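# Lower the held gear onto its shaft to mesh

## Task

The left gripper starts out holding a gear a little above the top of a shaft. Slide the gear down onto that shaft until it is fully seated and sits square (not tilted) on it, with its teeth engaged with the two neighbouring gears. Forcing or wedging it too hard counts as failure.

## Robot and tools

Robot: two six-joint arms, left_arm and right_arm, each with a parallel two-finger gripper. The left gripper begins holding the gear. Joint order in every row and every per-arm list: waist (joint1), shoulder (joint2), elbow (joint3), wrist pitch (joint4), wrist yaw (joint5), wrist roll (joint6), then the gripper.

Frames: scene frame has its origin at table-top height, midway between the arms, +x out over the table, +y toward left_arm, +z up. Hand positions (end_effector_position, metres) and end_effector_quat_wxyz are reported in each arm's own base frame. left_arm base sits near (+0.006, +0.304, -0.005), right_arm near (-0.002, -0.271, -0.001) in the scene frame, both almost level. The gripper's fingers point along its +z, open and close along its y; the reported point lies between the finger pads, just behind the tips. Printed poses can be off by a few cm.

execute_actions(actions, cameras): actions is a list of actions; each action is a list of up to 15 rows (one row per 1/30 s step; a short action repeats its last row to fill 15 steps). Every row is one flat list of 14 numbers in [-1, 1] covering both arms: left waist, shoulder, elbow, wrist pitch, wrist yaw, wrist roll, left opening, then the same seven for the right arm. The six joint numbers are offsets, scaled, from that arm's Joint targets as they were when the action began (not from the previous row), so repeating an offset keeps moving further. Scale: 1.0 = 2.224 rad for waist/shoulder/elbow, 8.485 rad for the three wrist joints. The opening is absolute: +1 fully open (about 87 mm between pads), 0.5 about 69 mm, 0 about 43 mm, -0.5 about 18 mm, -1 closed. Sending 0 offsets re-commands the current targets; to keep a gripper as it is, resend its current opening, since 0 is itself a command. Stated joint ranges (rad): waist -2.618 to 3.054, shoulder 0 to 3.142, elbow 0 to 3.142, wrist pitch and yaw -1.571 to 1.571, wrist roll -2.094 to 2.094. An action reaching more than 0.059 rad beyond a limit is refused. An empty actions list returns state plus all camera images; cameras can name cam_high, cam_left_wrist, cam_right_wrist or "all".

move(target, speed, blend, opening_speed, blocking, cameras): target is one 14-number row in the same layout, or a list of up to 15 such rows; all joint values are offsets from the Joint targets at the call's start (each row counts from those same targets, not the row before), openings absolute. Joints travel together along smooth paths. speed: rad/s of the joint with the furthest to go, 0.01 to 12.57, default 0.5. blend (rad) rounds corners between listed targets; 0 stops at each. opening_speed: rate of opening change per second, at least 0.2. blocking=false returns early while the move continues. Result ends with a move: line (done, off_target, moving, held, fault) and limits=held if steps were withheld. Moves do not avoid obstacles; faster contact means a harder hit.

wait(seconds 0 to 10) lets time pass holding commands; stop brakes a running move; zoom_image(camera, region [x0,y0,x1,y1] pixels, at most 504 square) enlarges part of the latest image; finished_scene(scene) ends the scene and must be the last call in that reply.

Results: Joint positions (rad, then gripper 0 closed to 1 open), Joint velocities (may say within noise), Joint targets (base for the next offsets), Joint torques (include gravity; offsets and noise), grip_measured (on the command scale), Tool commands, possible lines like joint sent to its limit, joint command not followed (clearance check), MOTOR HOT, OVER-TEMPERATURE FAULT.

Gripping: to keep holding, command an opening below grip_measured at contact; about 0.04 below gives full force. Do not open the left gripper until the gear is fully seated and still.

Method: check images (cam_high, cam_left_wrist) and zoom to align the gear bore over the shaft and confirm squareness; descend in small, slow steps, mainly via shoulder/elbow with wrist pitch compensating to stay vertical; rotate wrist roll slightly if teeth bind rather than forcing. Watch torques and whether the hand stops short of its target: that means contact, so back off rather than press. Release gently, lift clear, then verify.

Avoid: dropping the gear or letting go while it moves, fast or hard contact, jamming, knocking parts off the table, arms touching each other or the bar, plate and rail near the bases, loading the wrist-camera cables, and holding stretched poses long (motor heat). Thinking time lets the scene run on.

Each tool is called as a command line: name --argument value for each argument, lists and objects as JSON in quotes; but a table of rows of numbers goes row by row, as --pt "numbers of a row", without its own name.

## Session

execute_actions --actions '[]'

Scene clock: 0.00 s.
left_arm: end_effector_position=(+0.2826, -0.1438, +0.1208) grip_measured=-0.512 end_effector_quat_wxyz=(-0.008, +0.859, +0.512, +0.005) | right_arm: end_effector_position=(+0.3825, +0.0000, +0.3605) grip_measured=+1.000 end_effector_quat_wxyz=(+0.707, +0.000, +0.707, +0.000)
Joint positions: left_arm=[-0.61 1.758 1.505 -1.329 -0.015 1.457 0.244] | right_arm=[0 1.047 1.047 0 0 0 1]
Joint velocities: within noise
Joint torques (N m): no reading
Heat: left arm: 30 °C; right arm: 29 °C.
Joint targets: left_arm=[-0.607 1.745 1.514 -1.335 -0.020 1.457] | right_arm=[0.000 1.042 1.060 0.010 -0.001 0.000]
Tool commands: left_gripper/opening=-1.0 right_gripper/opening=+1.0

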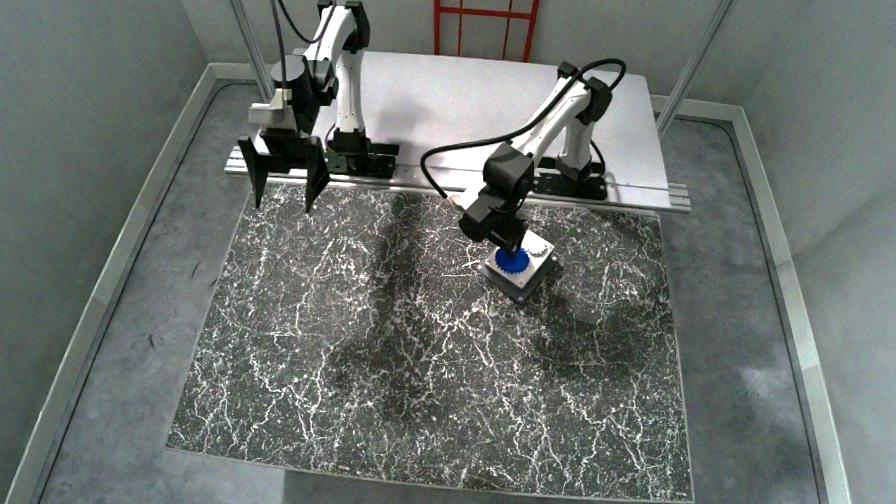

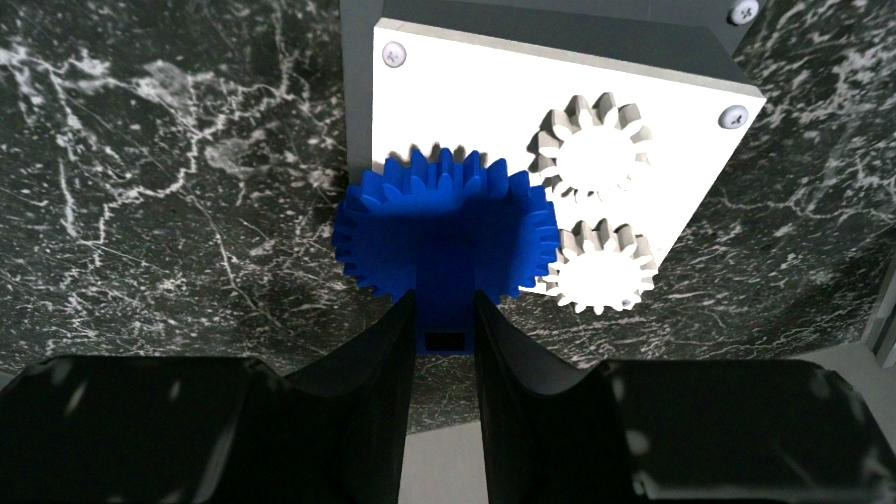

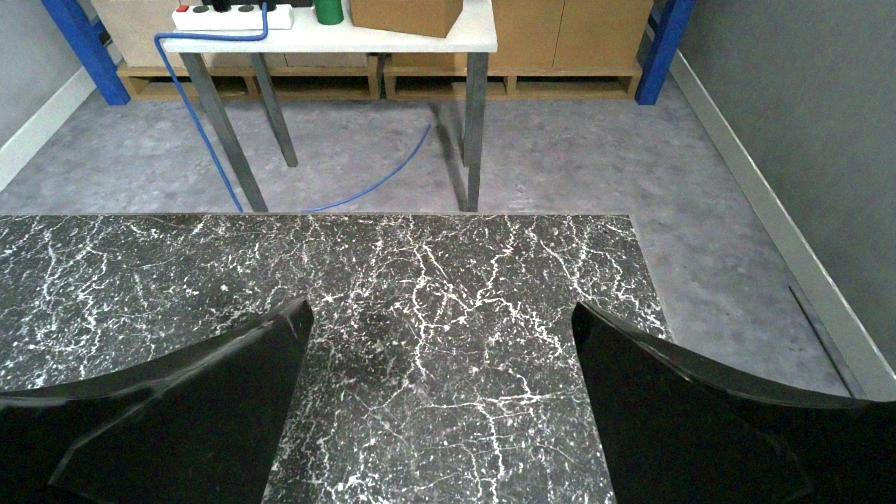

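zoom_image --camera "cam_left_wrist" --region '[320, 60, 700, 360]'

zoom_image --camera "cam_high" --region '[440, 200, 600, 310]'

Scaled by 1.326 from the camera's 896x504 image, which has a finer 1280x720 frame.

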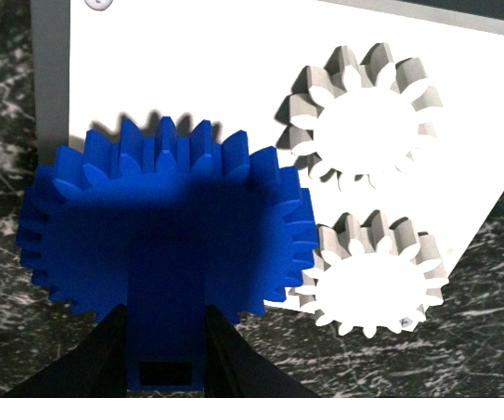

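Scaled by 3.150 from the camera's 896x504 image, which has a finer 1280x720 frame.

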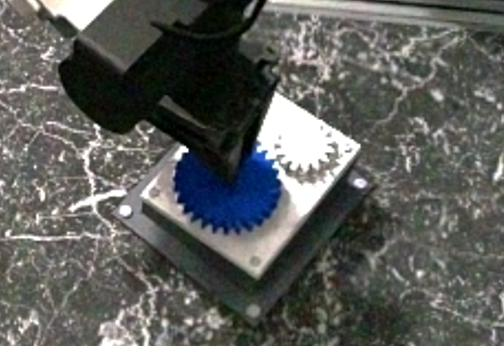

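move --pt "0 -0.0005 0.0439 -0.01166 0 0 -1 0 0 0 0 0 0 1" --pt "-0.135 -0.0005 0.0439 -0.01166 0 0 -1 0 0 0 0 0 0 1" --blend 0.02 --cameras '["all"]'

Scene clock: 88.37 s.
left_arm: end_effector_position=(+0.2283, -0.2209, +0.1428) grip_measured=-0.512 end_effector_quat_wxyz=(-0.005, +0.926, +0.378, +0.006) | right_arm: end_effector_position=(+0.3825, +0.0000, +0.3605) grip_measured=+1.000 end_effector_quat_wxyz=(+0.707, +0.000, +0.707, +0.000)
Joint positions: left_arm=[-0.908 1.758 1.593 -1.411 -0.015 1.457 0.244] | right_arm=[0 1.047 1.047 0 0 0 1]
Joint torques (N m): left_arm=[-0.05 -7.47 6.63 0.14 0.11 -0.05] | right_arm=[-0.25 -2.76 8.02 2.24 -0.07 0.09]
Heat: left arm: 36 °C; right arm: 36 °C.
Joint targets: left_arm=[-0.908 1.744 1.611 -1.434 -0.020 1.457] | right_arm=[0.000 1.042 1.060 0.010 -0.001 0.000]
move: done
camera_calibration:
cam_left_wrist: T_world_to_cam=[[-0.697865, 0.716229, -0.000747944, 0.316219], [0.438844, 0.428417, 0.789858, -0.0990097], [0.566039, 0.550886, -0.61329, 0.221552], [0, 0, 0, 1]] pos_world=[0.138721, -0.306118, 0.214316]

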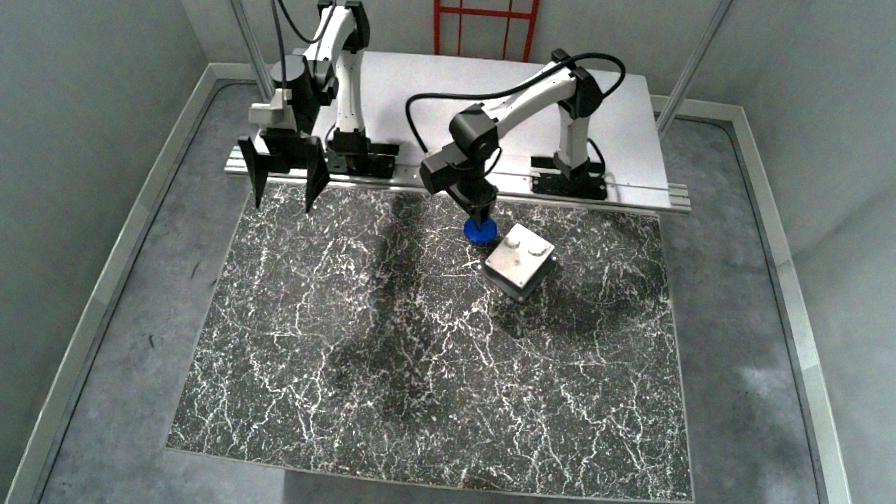

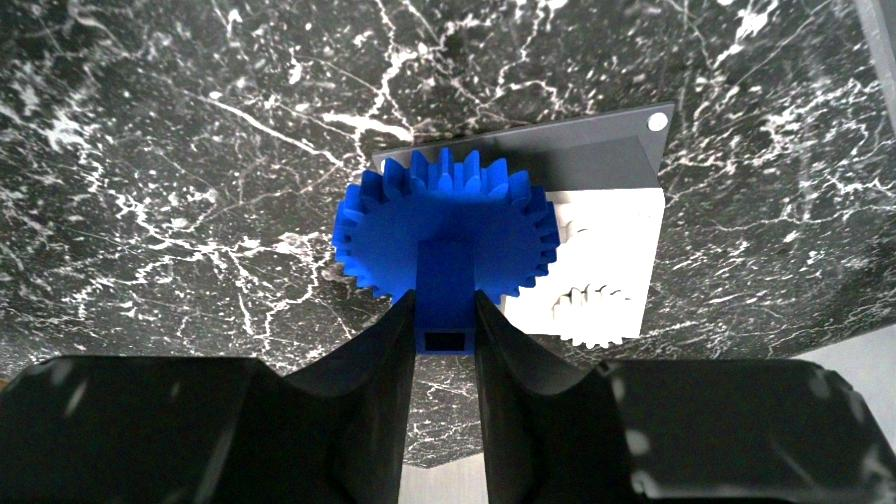

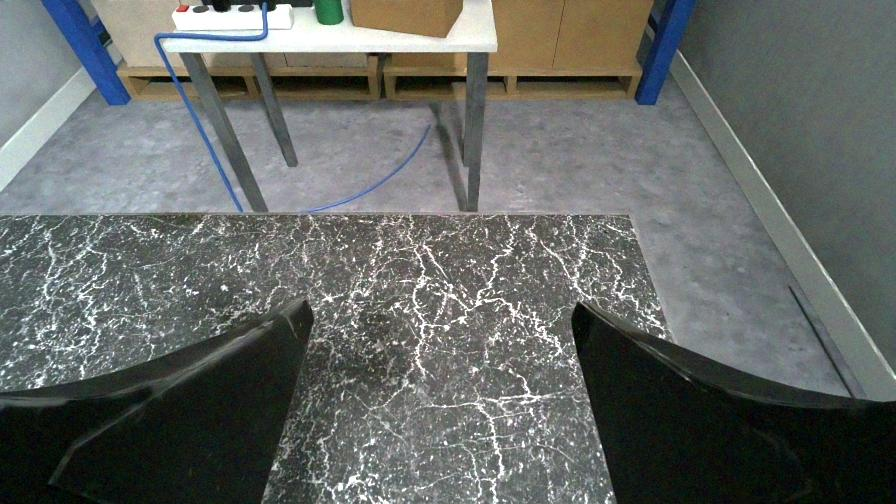

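zoom_image --camera "cam_high" --region '[450, 205, 570, 310]'

move --target '[-0.08,0,0,0,0,0,-1,0,0,0,0,0,0,1]' --cameras '["cam_left_wrist","cam_high"]'

zoom_image --camera "cam_high" --region '[450, 205, 570, 310]'

Scaled by 4.200 from the camera's 896x504 image, which has a finer 1280x720 frame.

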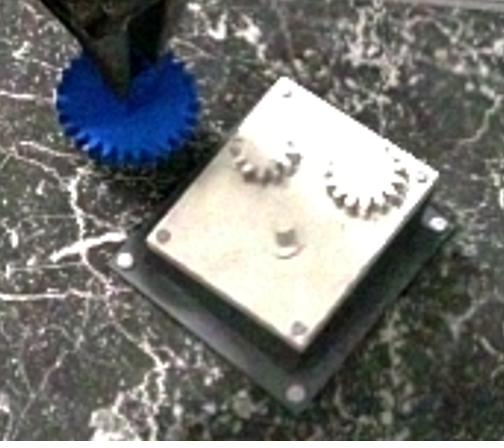

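Scene clock: 93.03 s.
left_arm: end_effector_position=(+0.1858, -0.2577, +0.1428) grip_measured=-0.512 end_effector_quat_wxyz=(-0.004, +0.955, +0.295, +0.007) | right_arm: end_effector_position=(+0.3825, +0.0000, +0.3605) grip_measured=+1.000 end_effector_quat_wxyz=(+0.707, +0.000, +0.707, +0.000)
Joint positions: left_arm=[-1.085 1.758 1.593 -1.411 -0.015 1.457 0.244] | right_arm=[0 1.047 1.047 0 0 0 1]
Joint torques (N m): left_arm=[-0.14 -7.42 6.61 0.14 0.13 -0.03] | right_arm=[-0.24 -2.77 8.02 2.24 -0.06 0.09]
Heat: left arm: 36 °C; right arm: 36 °C.
Joint targets: left_arm=[-1.086 1.744 1.611 -1.433 -0.020 1.457] | right_arm=[0.000 1.042 1.060 0.010 -0.001 0.000]
move: done
camera_calibration:
cam_left_wrist: T_world_to_cam=[[-0.560891, 0.827889, -0.000819579, 0.316206], [0.507103, 0.344342, 0.790111, -0.0990867], [0.654406, 0.44275, -0.612964, 0.221493], [0, 0, 0, 1]] pos_world=[0.0826578, -0.32573, 0.214316]
Images, in order (width x height): cam_high 896x504, cam_left_wrist 896x504.

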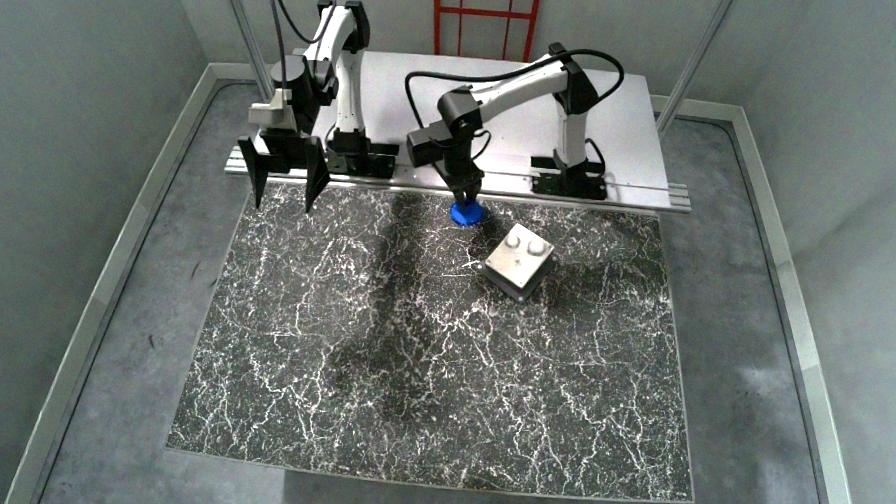

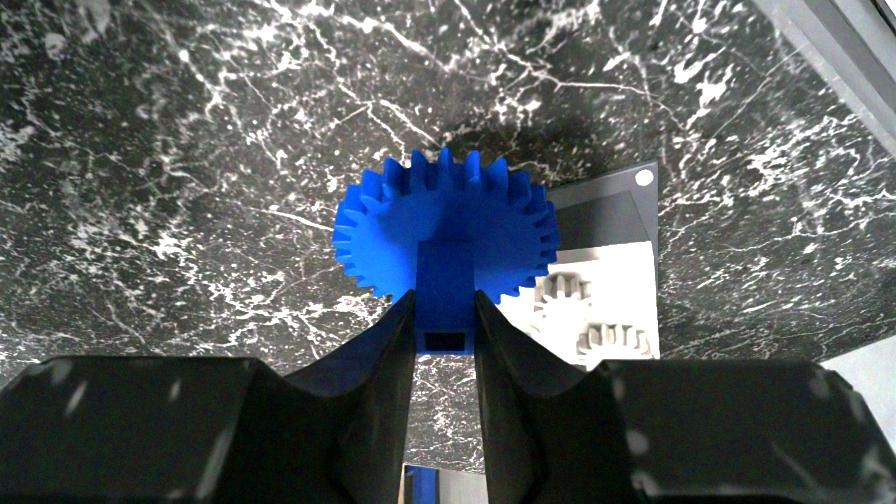

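Scaled by 4.200 from the camera's 896x504 image, which has a finer 1280x720 frame.

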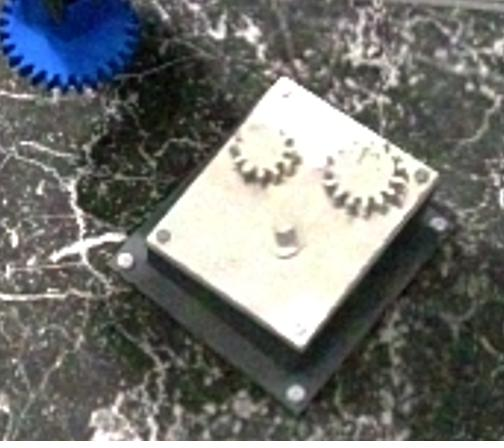

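move --pt "0 -0.001 0.0527 -0.0139 0 0 -1 0 0 0 0 0 0 1" --pt "0.62 -0.001 0.0527 -0.0139 0 0 -1 0 0.125 -0.2716 0.1006 0 0 1" --pt "0.62 -0.001 0.0527 -0.0139 0 0 -1 0.439 0.125 -0.2716 0.1006 0 0 1" --speed 0.9 --blend 0.03 --cameras '["cam_right_wrist","cam_left_wrist"]'

Scene clock: 115.70 s.
left_arm: end_effector_position=(+0.2834, +0.1308, +0.1723) grip_measured=-0.512 end_effector_quat_wxyz=(-0.010, +0.551, +0.835, +0.000) | right_arm: end_effector_position=(+0.2290, +0.3377, +0.1783) grip_measured=+1.000 end_effector_quat_wxyz=(+0.619, -0.334, +0.630, +0.329)
Joint positions: left_arm=[0.291 1.758 1.711 -1.535 -0.015 1.457 0.244] | right_arm=[0.974 1.312 0.462 0.832 -0.002 0 1]
Joint torques (N m): left_arm=[0.01 -7.5 6.38 0.19 0.12 -0.02] | right_arm=[-0.01 -2.99 5.59 2.49 -0.04 0.09]
Heat: left arm: 37 °C; right arm: 37 °C.
Joint targets: left_arm=[0.293 1.742 1.729 -1.552 -0.020 1.457] | right_arm=[0.977 1.320 0.456 0.863 -0.001 0.000]
move: done
camera_calibration:
cam_left_wrist: T_world_to_cam=[[-0.920654, -0.390339, 0.00570471, 0.309559], [-0.235118, 0.566096, 0.790098, -0.124336], [-0.311635, 0.726065, -0.612954, 0.240391], [0, 0, 0, 1]] pos_world=[0.330677, 0.016679, 0.24382]
cam_right_wrist: T_world_to_cam=[[0.831032, -0.556181, 0.00695191, -0.00567209], [-0.425525, -0.64376, -0.636004, 0.448445], [0.358208, 0.525582, -0.771654, 0.0231647], [0, 0, 0, 1]] pos_world=[0.18724, 0.273361, 0.303127]
Images, in order (width x height): cam_left_wrist 896x504, cam_right_wrist 896x504.

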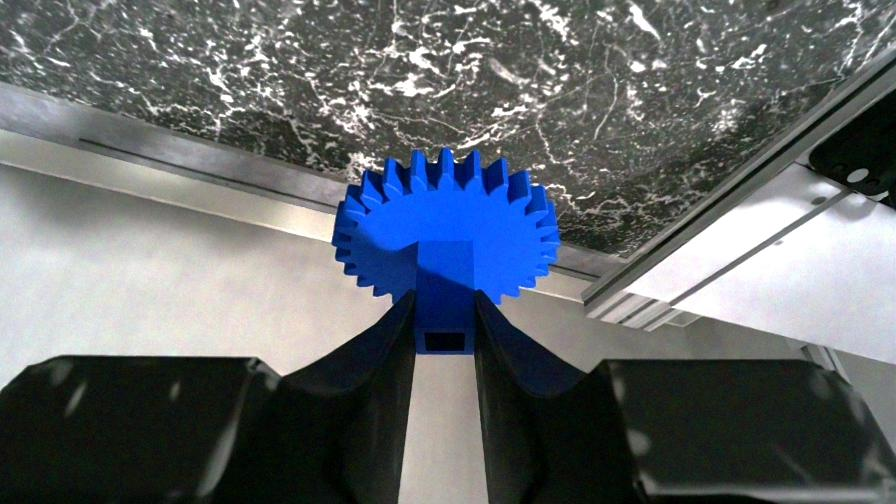

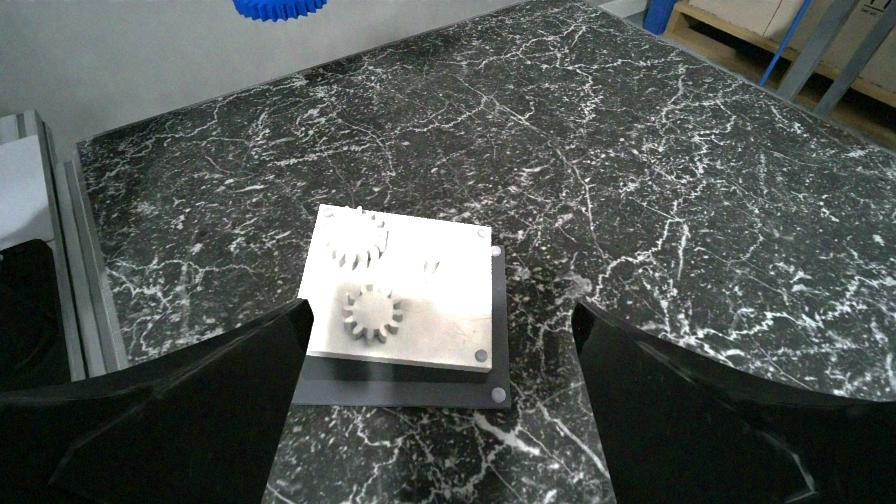

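zoom_image --camera "cam_right_wrist" --region '[300, 195, 520, 415]'

zoom_image --camera "cam_right_wrist" --region '[390, 230, 470, 310]'

zoom_image --camera "cam_left_wrist" --region '[320, 130, 580, 360]'

Scaled by 2.291 from the camera's 896x504 image, which has a finer 1280x720 frame.

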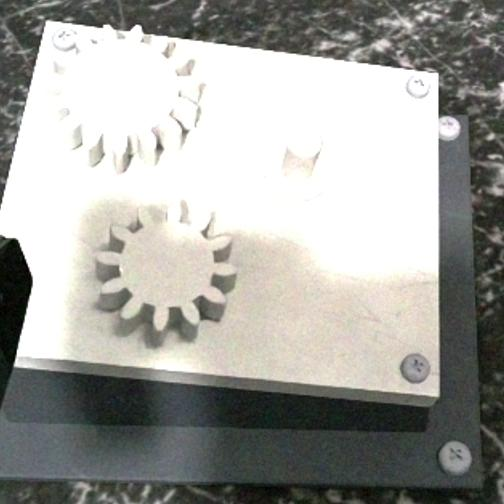

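Scaled by 6.300 from the camera's 896x504 image, which has a finer 1280x720 frame.

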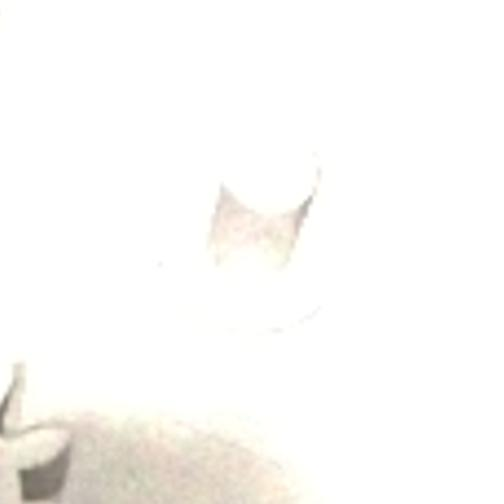

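Scaled by 1.938 from the camera's 896x504 image, which has a finer 1280x720 frame.

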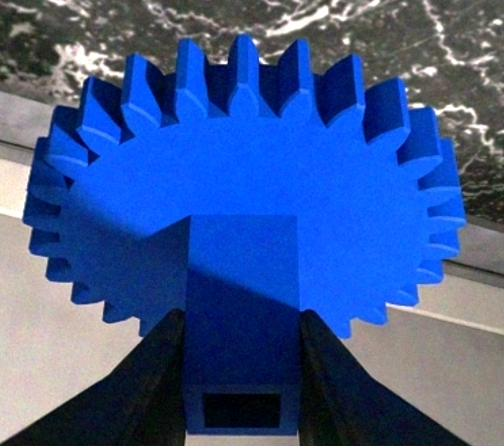

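move --pt "0 0 0 0 0 0 -1 -0.2356 0 0 0 -0.0879 0.1645 -1" --pt "0 0 0 0 0 0 -1 -0.2356 0.3777 0.1268 0.0659 -0.0879 0.1645 -1" --speed 0.8 --cameras '["cam_right_wrist","cam_high"]'

Scene clock: 189.93 s.
left_arm: end_effector_position=(+0.2834, +0.1308, +0.1723) grip_measured=-0.512 end_effector_quat_wxyz=(-0.010, +0.551, +0.835, +0.000) | right_arm: end_effector_position=(+0.3229, +0.3243, +0.0854) grip_measured=-0.987 end_effector_quat_wxyz=(+0.177, +0.083, +0.714, +0.673)
Joint positions: left_arm=[0.291 1.758 1.711 -1.535 -0.015 1.457 0.244] | right_arm=[0.457 2.149 0.716 1.389 -0.741 1.399 0.006]
Joint torques (N m): left_arm=[0.08 -7.5 6.48 0.21 0.11 -0.01] | right_arm=[-0.59 -6.65 5.46 2.39 -0.13 0]
Heat: left arm: 38 °C; right arm: 40 °C.
Joint targets: left_arm=[0.293 1.742 1.729 -1.552 -0.020 1.457] | right_arm=[0.453 2.160 0.738 1.422 -0.746 1.396]
move: done
camera_calibration:
cam_right_wrist: T_world_to_cam=[[0.129026, -0.0799037, -0.988417, 0.066704], [-0.875559, -0.47714, -0.0757214, 0.464083], [-0.465563, 0.875187, -0.131524, 0.0227963], [0, 0, 0, 1]] pos_world=[0.408338, 0.206811, 0.104071]
Images, in order (width x height): cam_high 896x504, cam_right_wrist 896x504.

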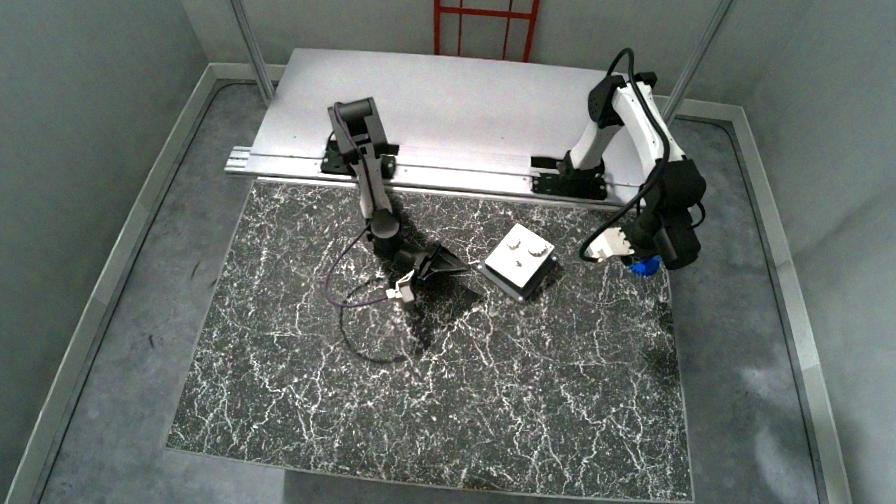

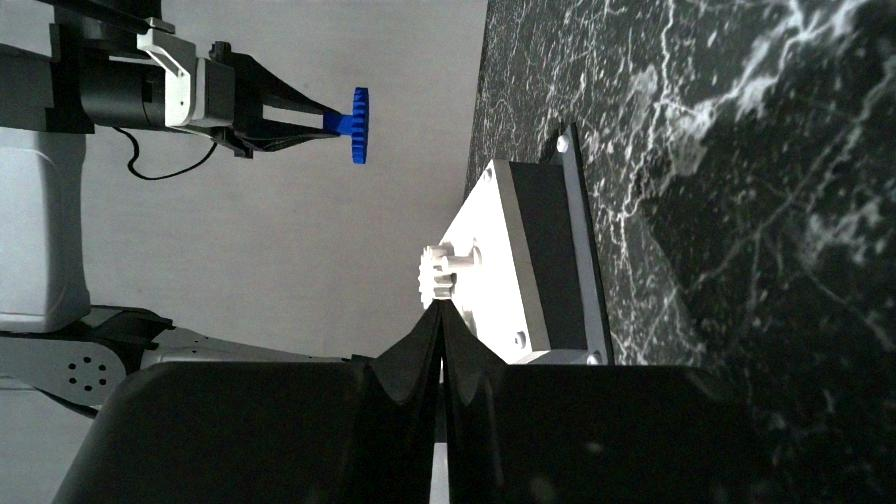

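zoom_image --camera "cam_right_wrist" --region '[380, 150, 580, 370]'

move --target '[-0.4047,0,-0.0425,0.01116,0,0,-1,0,0,0,0,0,0,-1]' --speed 0.6 --cameras '["cam_right_wrist","cam_left_wrist"]'

zoom_image --camera "cam_right_wrist" --region '[300, 130, 600, 370]'

Scaled by 2.291 from the camera's 896x504 image, which has a finer 1280x720 frame.

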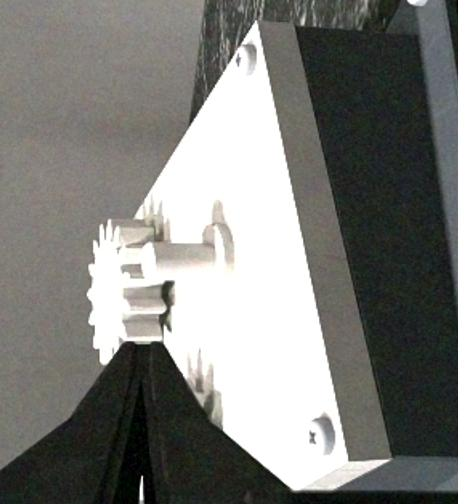

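Scene clock: 200.07 s.
left_arm: end_effector_position=(+0.2806, -0.1418, +0.1548) grip_measured=-0.512 end_effector_quat_wxyz=(-0.010, +0.859, +0.512, +0.004) | right_arm: end_effector_position=(+0.3229, +0.3243, +0.0855) grip_measured=-0.987 end_effector_quat_wxyz=(+0.177, +0.082, +0.714, +0.673)
Joint positions: left_arm=[-0.609 1.758 1.64 -1.467 -0.015 1.457 0.244] | right_arm=[0.457 2.149 0.716 1.389 -0.741 1.399 0.006]
Joint torques (N m): left_arm=[-0.01 -7.54 4.55 0.44 0.11 -0.04] | right_arm=[-0.58 -6.65 5.49 2.38 -0.13 0.01]
Heat: left arm: 38 °C; right arm: 41 °C.
Joint targets: left_arm=[-0.607 1.742 1.634 -1.457 -0.020 1.457] | right_arm=[0.453 2.160 0.738 1.422 -0.746 1.396]
move: done
camera_calibration:
cam_left_wrist: T_world_to_cam=[[-0.878077, 0.478455, 0.00792352, 0.311535], [0.298408, 0.534554, 0.790699, -0.111056], [0.374078, 0.696659, -0.612154, 0.229975], [0, 0, 0, 1]] pos_world=[0.220663, -0.249904, 0.226123]
cam_right_wrist: T_world_to_cam=[[0.129734, -0.0795295, -0.988354, 0.0665279], [-0.875518, -0.477085, -0.0765334, 0.464154], [-0.465442, 0.875251, -0.131524, 0.0227599], [0, 0, 0, 1]] pos_world=[0.408338, 0.206811, 0.10427]
Images, in order (width x height): cam_left_wrist 896x504, cam_right_wrist 896x504.

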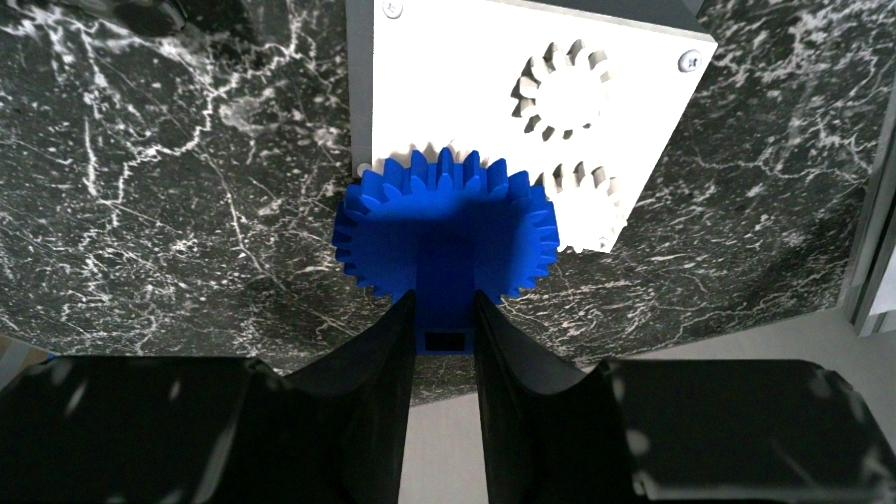

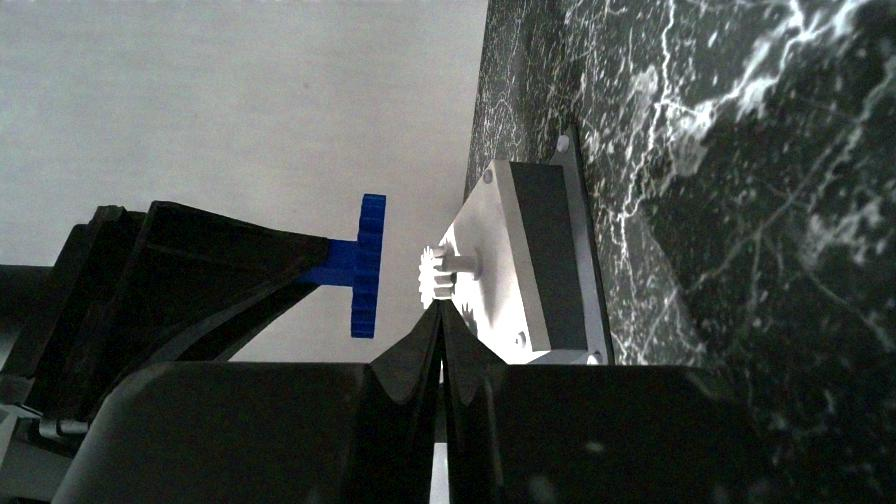

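Scaled by 1.680 from the camera's 896x504 image, which has a finer 1280x720 frame.

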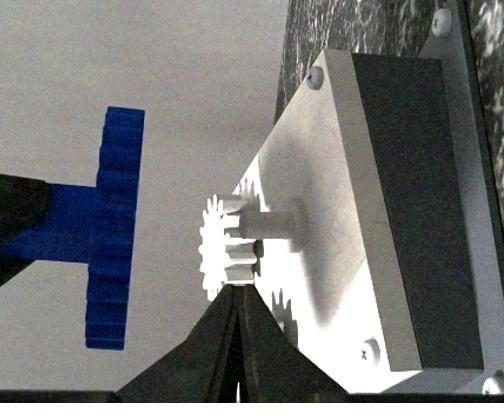

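zoom_image --camera "cam_right_wrist" --region '[410, 220, 490, 300]'

zoom_image --camera "cam_right_wrist" --region '[290, 190, 440, 340]'

Scaled by 6.300 from the camera's 896x504 image, which has a finer 1280x720 frame.

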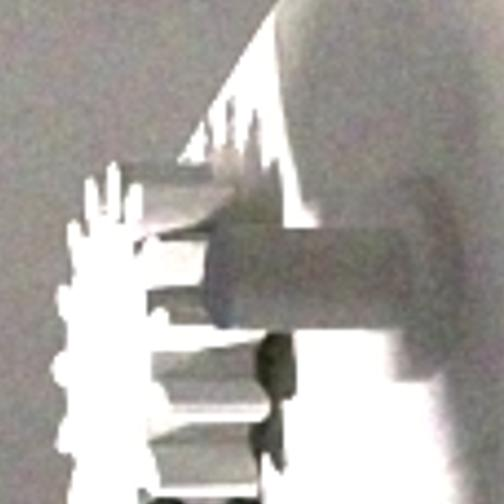

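Scaled by 3.360 from the camera's 896x504 image, which has a finer 1280x720 frame.

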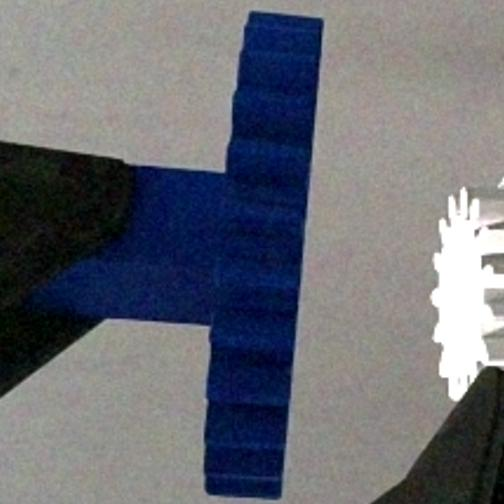

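move --target '[0,0,0,0,0,0,-1,0.003,0.2406,0.5342,-0.077,-0.0936,0,-1]' --speed 0.7 --cameras '["cam_right_wrist","cam_high"]'

zoom_image --camera "cam_right_wrist" --region '[300, 130, 600, 370]'

Scene clock: 252.30 s.
left_arm: end_effector_position=(+0.2807, -0.1419, +0.1548) grip_measured=-0.512 end_effector_quat_wxyz=(-0.009, +0.859, +0.512, +0.004) | right_arm: end_effector_position=(+0.3817, +0.3847, +0.0958) grip_measured=-0.987 end_effector_quat_wxyz=(-0.089, -0.202, +0.678, +0.701)
Joint positions: left_arm=[-0.609 1.758 1.64 -1.466 -0.015 1.457 0.244] | right_arm=[0.457 2.673 1.894 0.769 -1.53 1.399 0.006]
Joint torques (N m): left_arm=[0.01 -7.57 4.57 0.46 0.16 -0.03] | right_arm=[-0.01 -10.22 8.69 1.49 -0.16 0]
Heat: left arm: 39 °C; right arm: 42 °C.
Joint targets: left_arm=[-0.607 1.742 1.634 -1.457 -0.020 1.457] | right_arm=[0.459 2.695 1.926 0.769 -1.540 1.396]
move: done
camera_calibration:
cam_right_wrist: T_world_to_cam=[[0.152702, 0.0719047, -0.985653, 0.00658111], [-0.278116, -0.953916, -0.112677, 0.504144], [-0.948332, 0.291332, -0.125667, 0.40698], [0, 0, 0, 1]] pos_world=[0.525158, 0.361871, 0.114436]
Images, in order (width x height): cam_high 896x504, cam_right_wrist 896x504.

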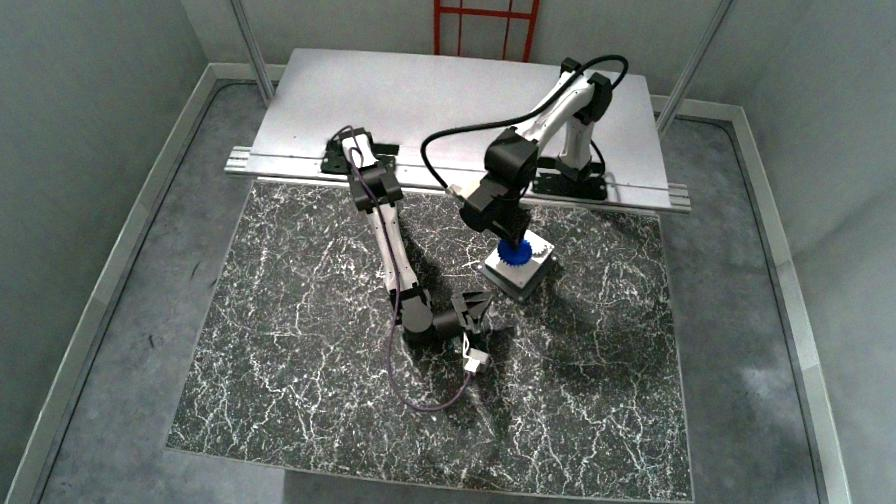

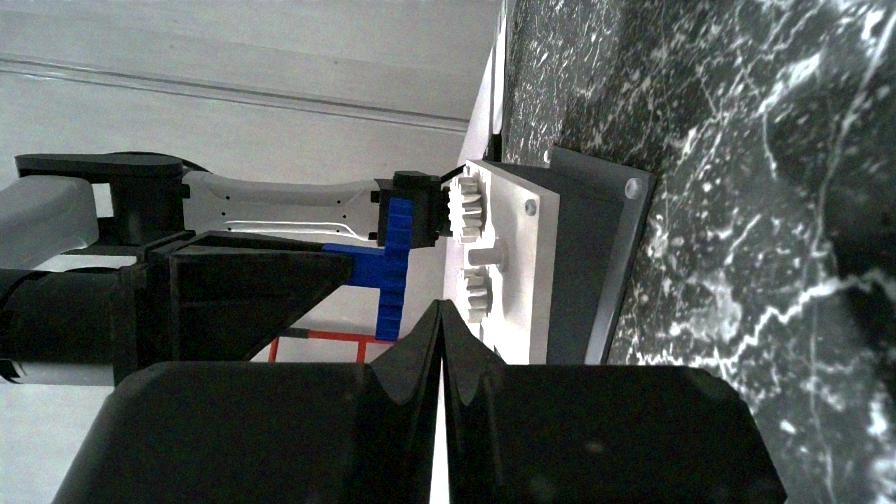

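Scaled by 1.680 from the camera's 896x504 image, which has a finer 1280x720 frame.

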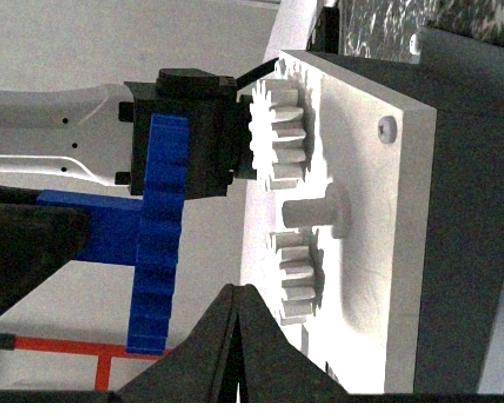

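zoom_image --camera "cam_right_wrist" --region '[440, 215, 520, 295]'

zoom_image --camera "cam_right_wrist" --region '[320, 190, 480, 350]'

Scaled by 6.300 from the camera's 896x504 image, which has a finer 1280x720 frame.

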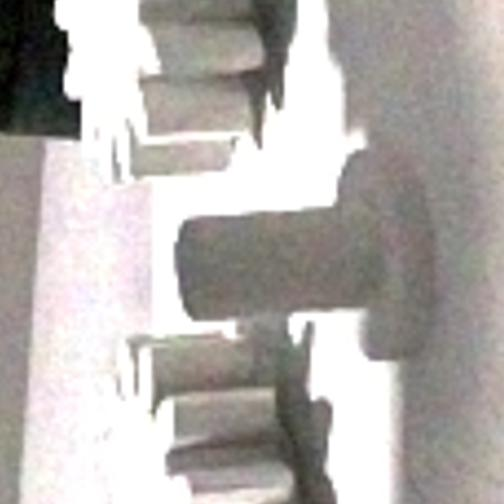

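Scaled by 3.150 from the camera's 896x504 image, which has a finer 1280x720 frame.

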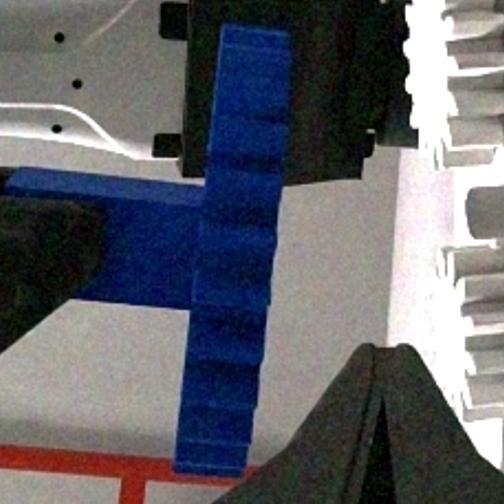

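move --target '[-0.0306,0.0323,-0.0251,0.0029,-0.0157,-0.008,-1,0,0,0,0,0,0,-1]' --speed 0.2 --cameras '["cam_right_wrist","cam_left_wrist"]'

zoom_image --camera "cam_right_wrist" --region '[390, 180, 540, 330]'

Scene clock: 320.33 s.
left_arm: end_effector_position=(+0.2784, -0.1386, +0.1349) grip_measured=-0.512 end_effector_quat_wxyz=(-0.066, +0.860, +0.504, +0.047) | right_arm: end_effector_position=(+0.3816, +0.3847, +0.0958) grip_measured=-0.987 end_effector_quat_wxyz=(-0.090, -0.202, +0.678, +0.701)
Joint positions: left_arm=[-0.671 1.802 1.583 -1.441 -0.136 1.404 0.244] | right_arm=[0.457 2.673 1.894 0.769 -1.53 1.399 0.006]
Joint torques (N m): left_arm=[-0.46 -5.6 4.63 0.28 -0.09 -0.18] | right_arm=[-0.01 -10.24 8.69 1.52 -0.17 0]
Heat: left arm: 39 °C; right arm: 44 °C.
Joint targets: left_arm=[-0.675 1.814 1.578 -1.432 -0.153 1.390] | right_arm=[0.459 2.695 1.926 0.769 -1.540 1.396]
move: done
camera_calibration:
cam_left_wrist: T_world_to_cam=[[-0.871557, 0.486453, 0.0612541, 0.300323], [0.29157, 0.413798, 0.862414, -0.120925], [0.394177, 0.769503, -0.502483, 0.206137], [0, 0, 0, 1]] pos_world=[0.215752, -0.254678, 0.189473]
cam_right_wrist: T_world_to_cam=[[0.152321, 0.0718594, -0.985715, 0.00672112], [-0.277757, -0.954045, -0.112472, 0.50394], [-0.948498, 0.290921, -0.125362, 0.407074], [0, 0, 0, 1]] pos_world=[0.525058, 0.361871, 0.114336]
Images, in order (width x height): cam_left_wrist 896x504, cam_right_wrist 896x504.

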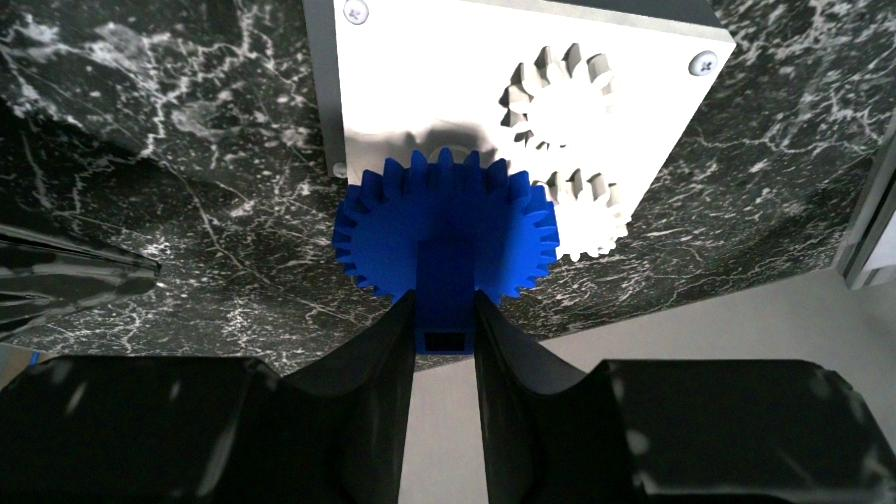

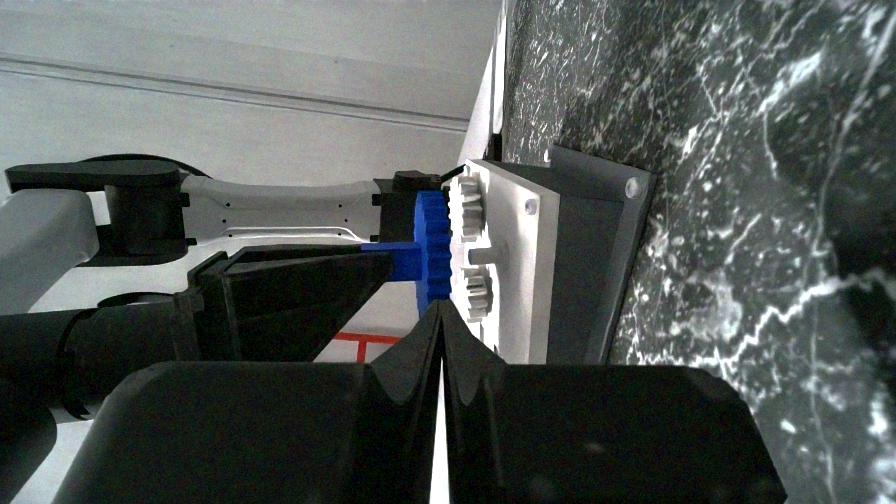

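Scaled by 3.360 from the camera's 896x504 image, which has a finer 1280x720 frame.

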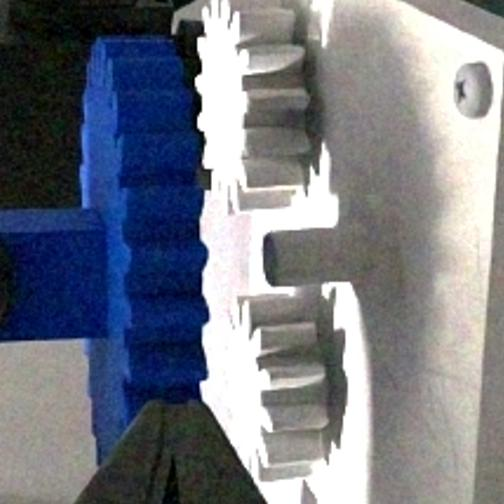

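zoom_image --camera "cam_left_wrist" --region '[380, 110, 530, 200]'

Scaled by 3.360 from the camera's 896x504 image, which has a finer 1280x720 frame.

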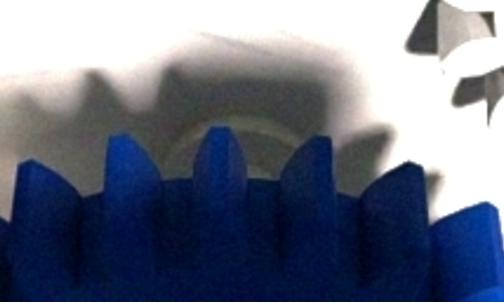

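move --target '[0,0.0137,0.0256,-0.0071,-0.0008,0,-1,0,0,0,0,0,0,-1]' --speed 0.1 --cameras '["cam_right_wrist","cam_left_wrist"]'

zoom_image --camera "cam_right_wrist" --region '[390, 180, 540, 330]'

zoom_image --camera "cam_left_wrist" --region '[380, 110, 530, 200]'

Scene clock: 368.23 s.
left_arm: end_effector_position=(+0.2800, -0.1383, +0.1352) grip_measured=-0.512 end_effector_quat_wxyz=(-0.078, +0.859, +0.503, +0.046) | right_arm: end_effector_position=(+0.3816, +0.3847, +0.0958) grip_measured=-0.987 end_effector_quat_wxyz=(-0.090, -0.202, +0.678, +0.701)
Joint positions: left_arm=[-0.671 1.829 1.613 -1.468 -0.143 1.404 0.244] | right_arm=[0.457 2.673 1.894 0.769 -1.53 1.399 0.006]
Joint torques (N m): left_arm=[-0.57 -5.49 6.72 -0.06 -0.1 -0.15] | right_arm=[-0.01 -10.22 8.69 1.52 -0.17 0]
Heat: left arm: 37 °C; right arm: 47 °C.
Joint targets: left_arm=[-0.675 1.844 1.635 -1.492 -0.160 1.389] | right_arm=[0.459 2.695 1.926 0.769 -1.540 1.396]
move: done
camera_calibration:
cam_left_wrist: T_world_to_cam=[[-0.870335, 0.485221, 0.0841228, 0.297962], [0.304355, 0.395696, 0.866483, -0.128362], [0.387149, 0.779734, -0.492067, 0.207401], [0, 0, 0, 1]] pos_world=[0.2181, -0.255502, 0.188214]
cam_right_wrist: T_world_to_cam=[[0.152321, 0.0718594, -0.985715, 0.00672112], [-0.277757, -0.954045, -0.112472, 0.50394], [-0.948498, 0.290921, -0.125362, 0.407074], [0, 0, 0, 1]] pos_world=[0.525058, 0.361871, 0.114336]
Images, in order (width x height): cam_left_wrist 896x504, cam_right_wrist 896x504.

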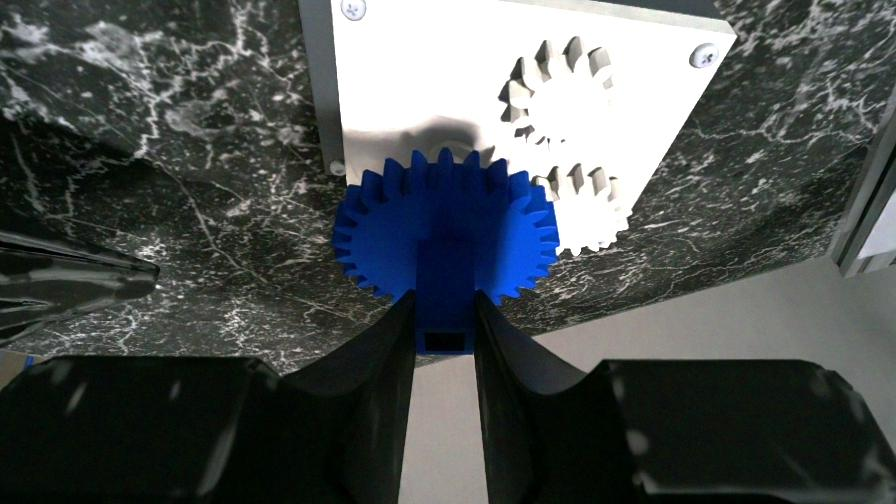

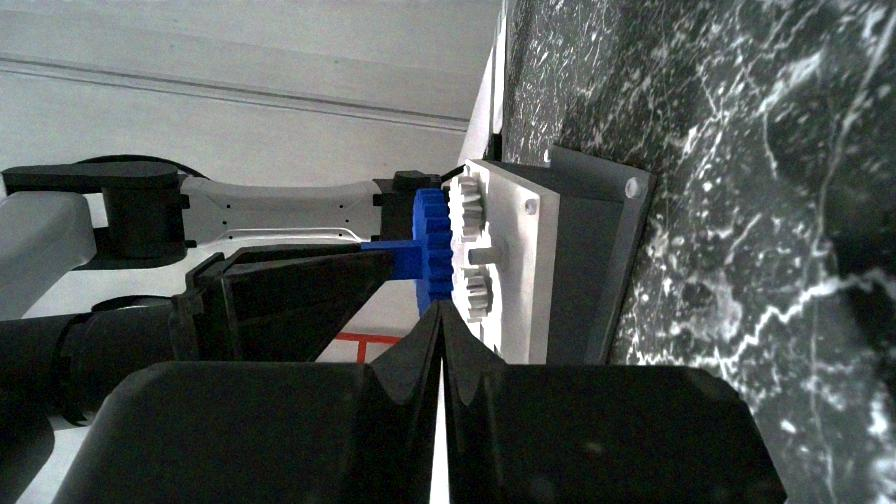

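Scaled by 3.360 from the camera's 896x504 image, which has a finer 1280x720 frame.

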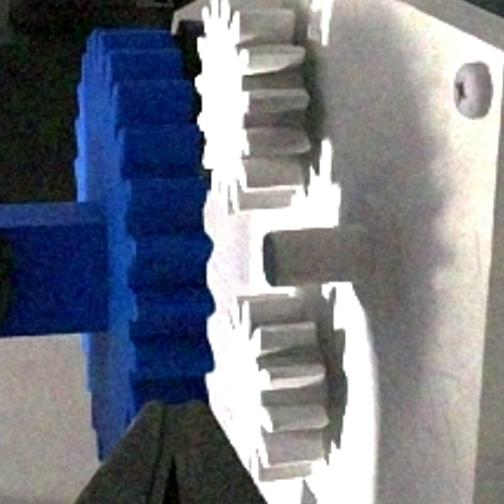

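Scaled by 3.360 from the camera's 896x504 image, which has a finer 1280x720 frame.

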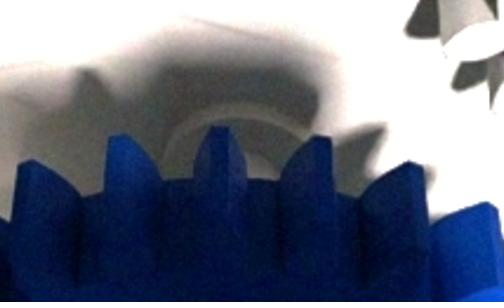

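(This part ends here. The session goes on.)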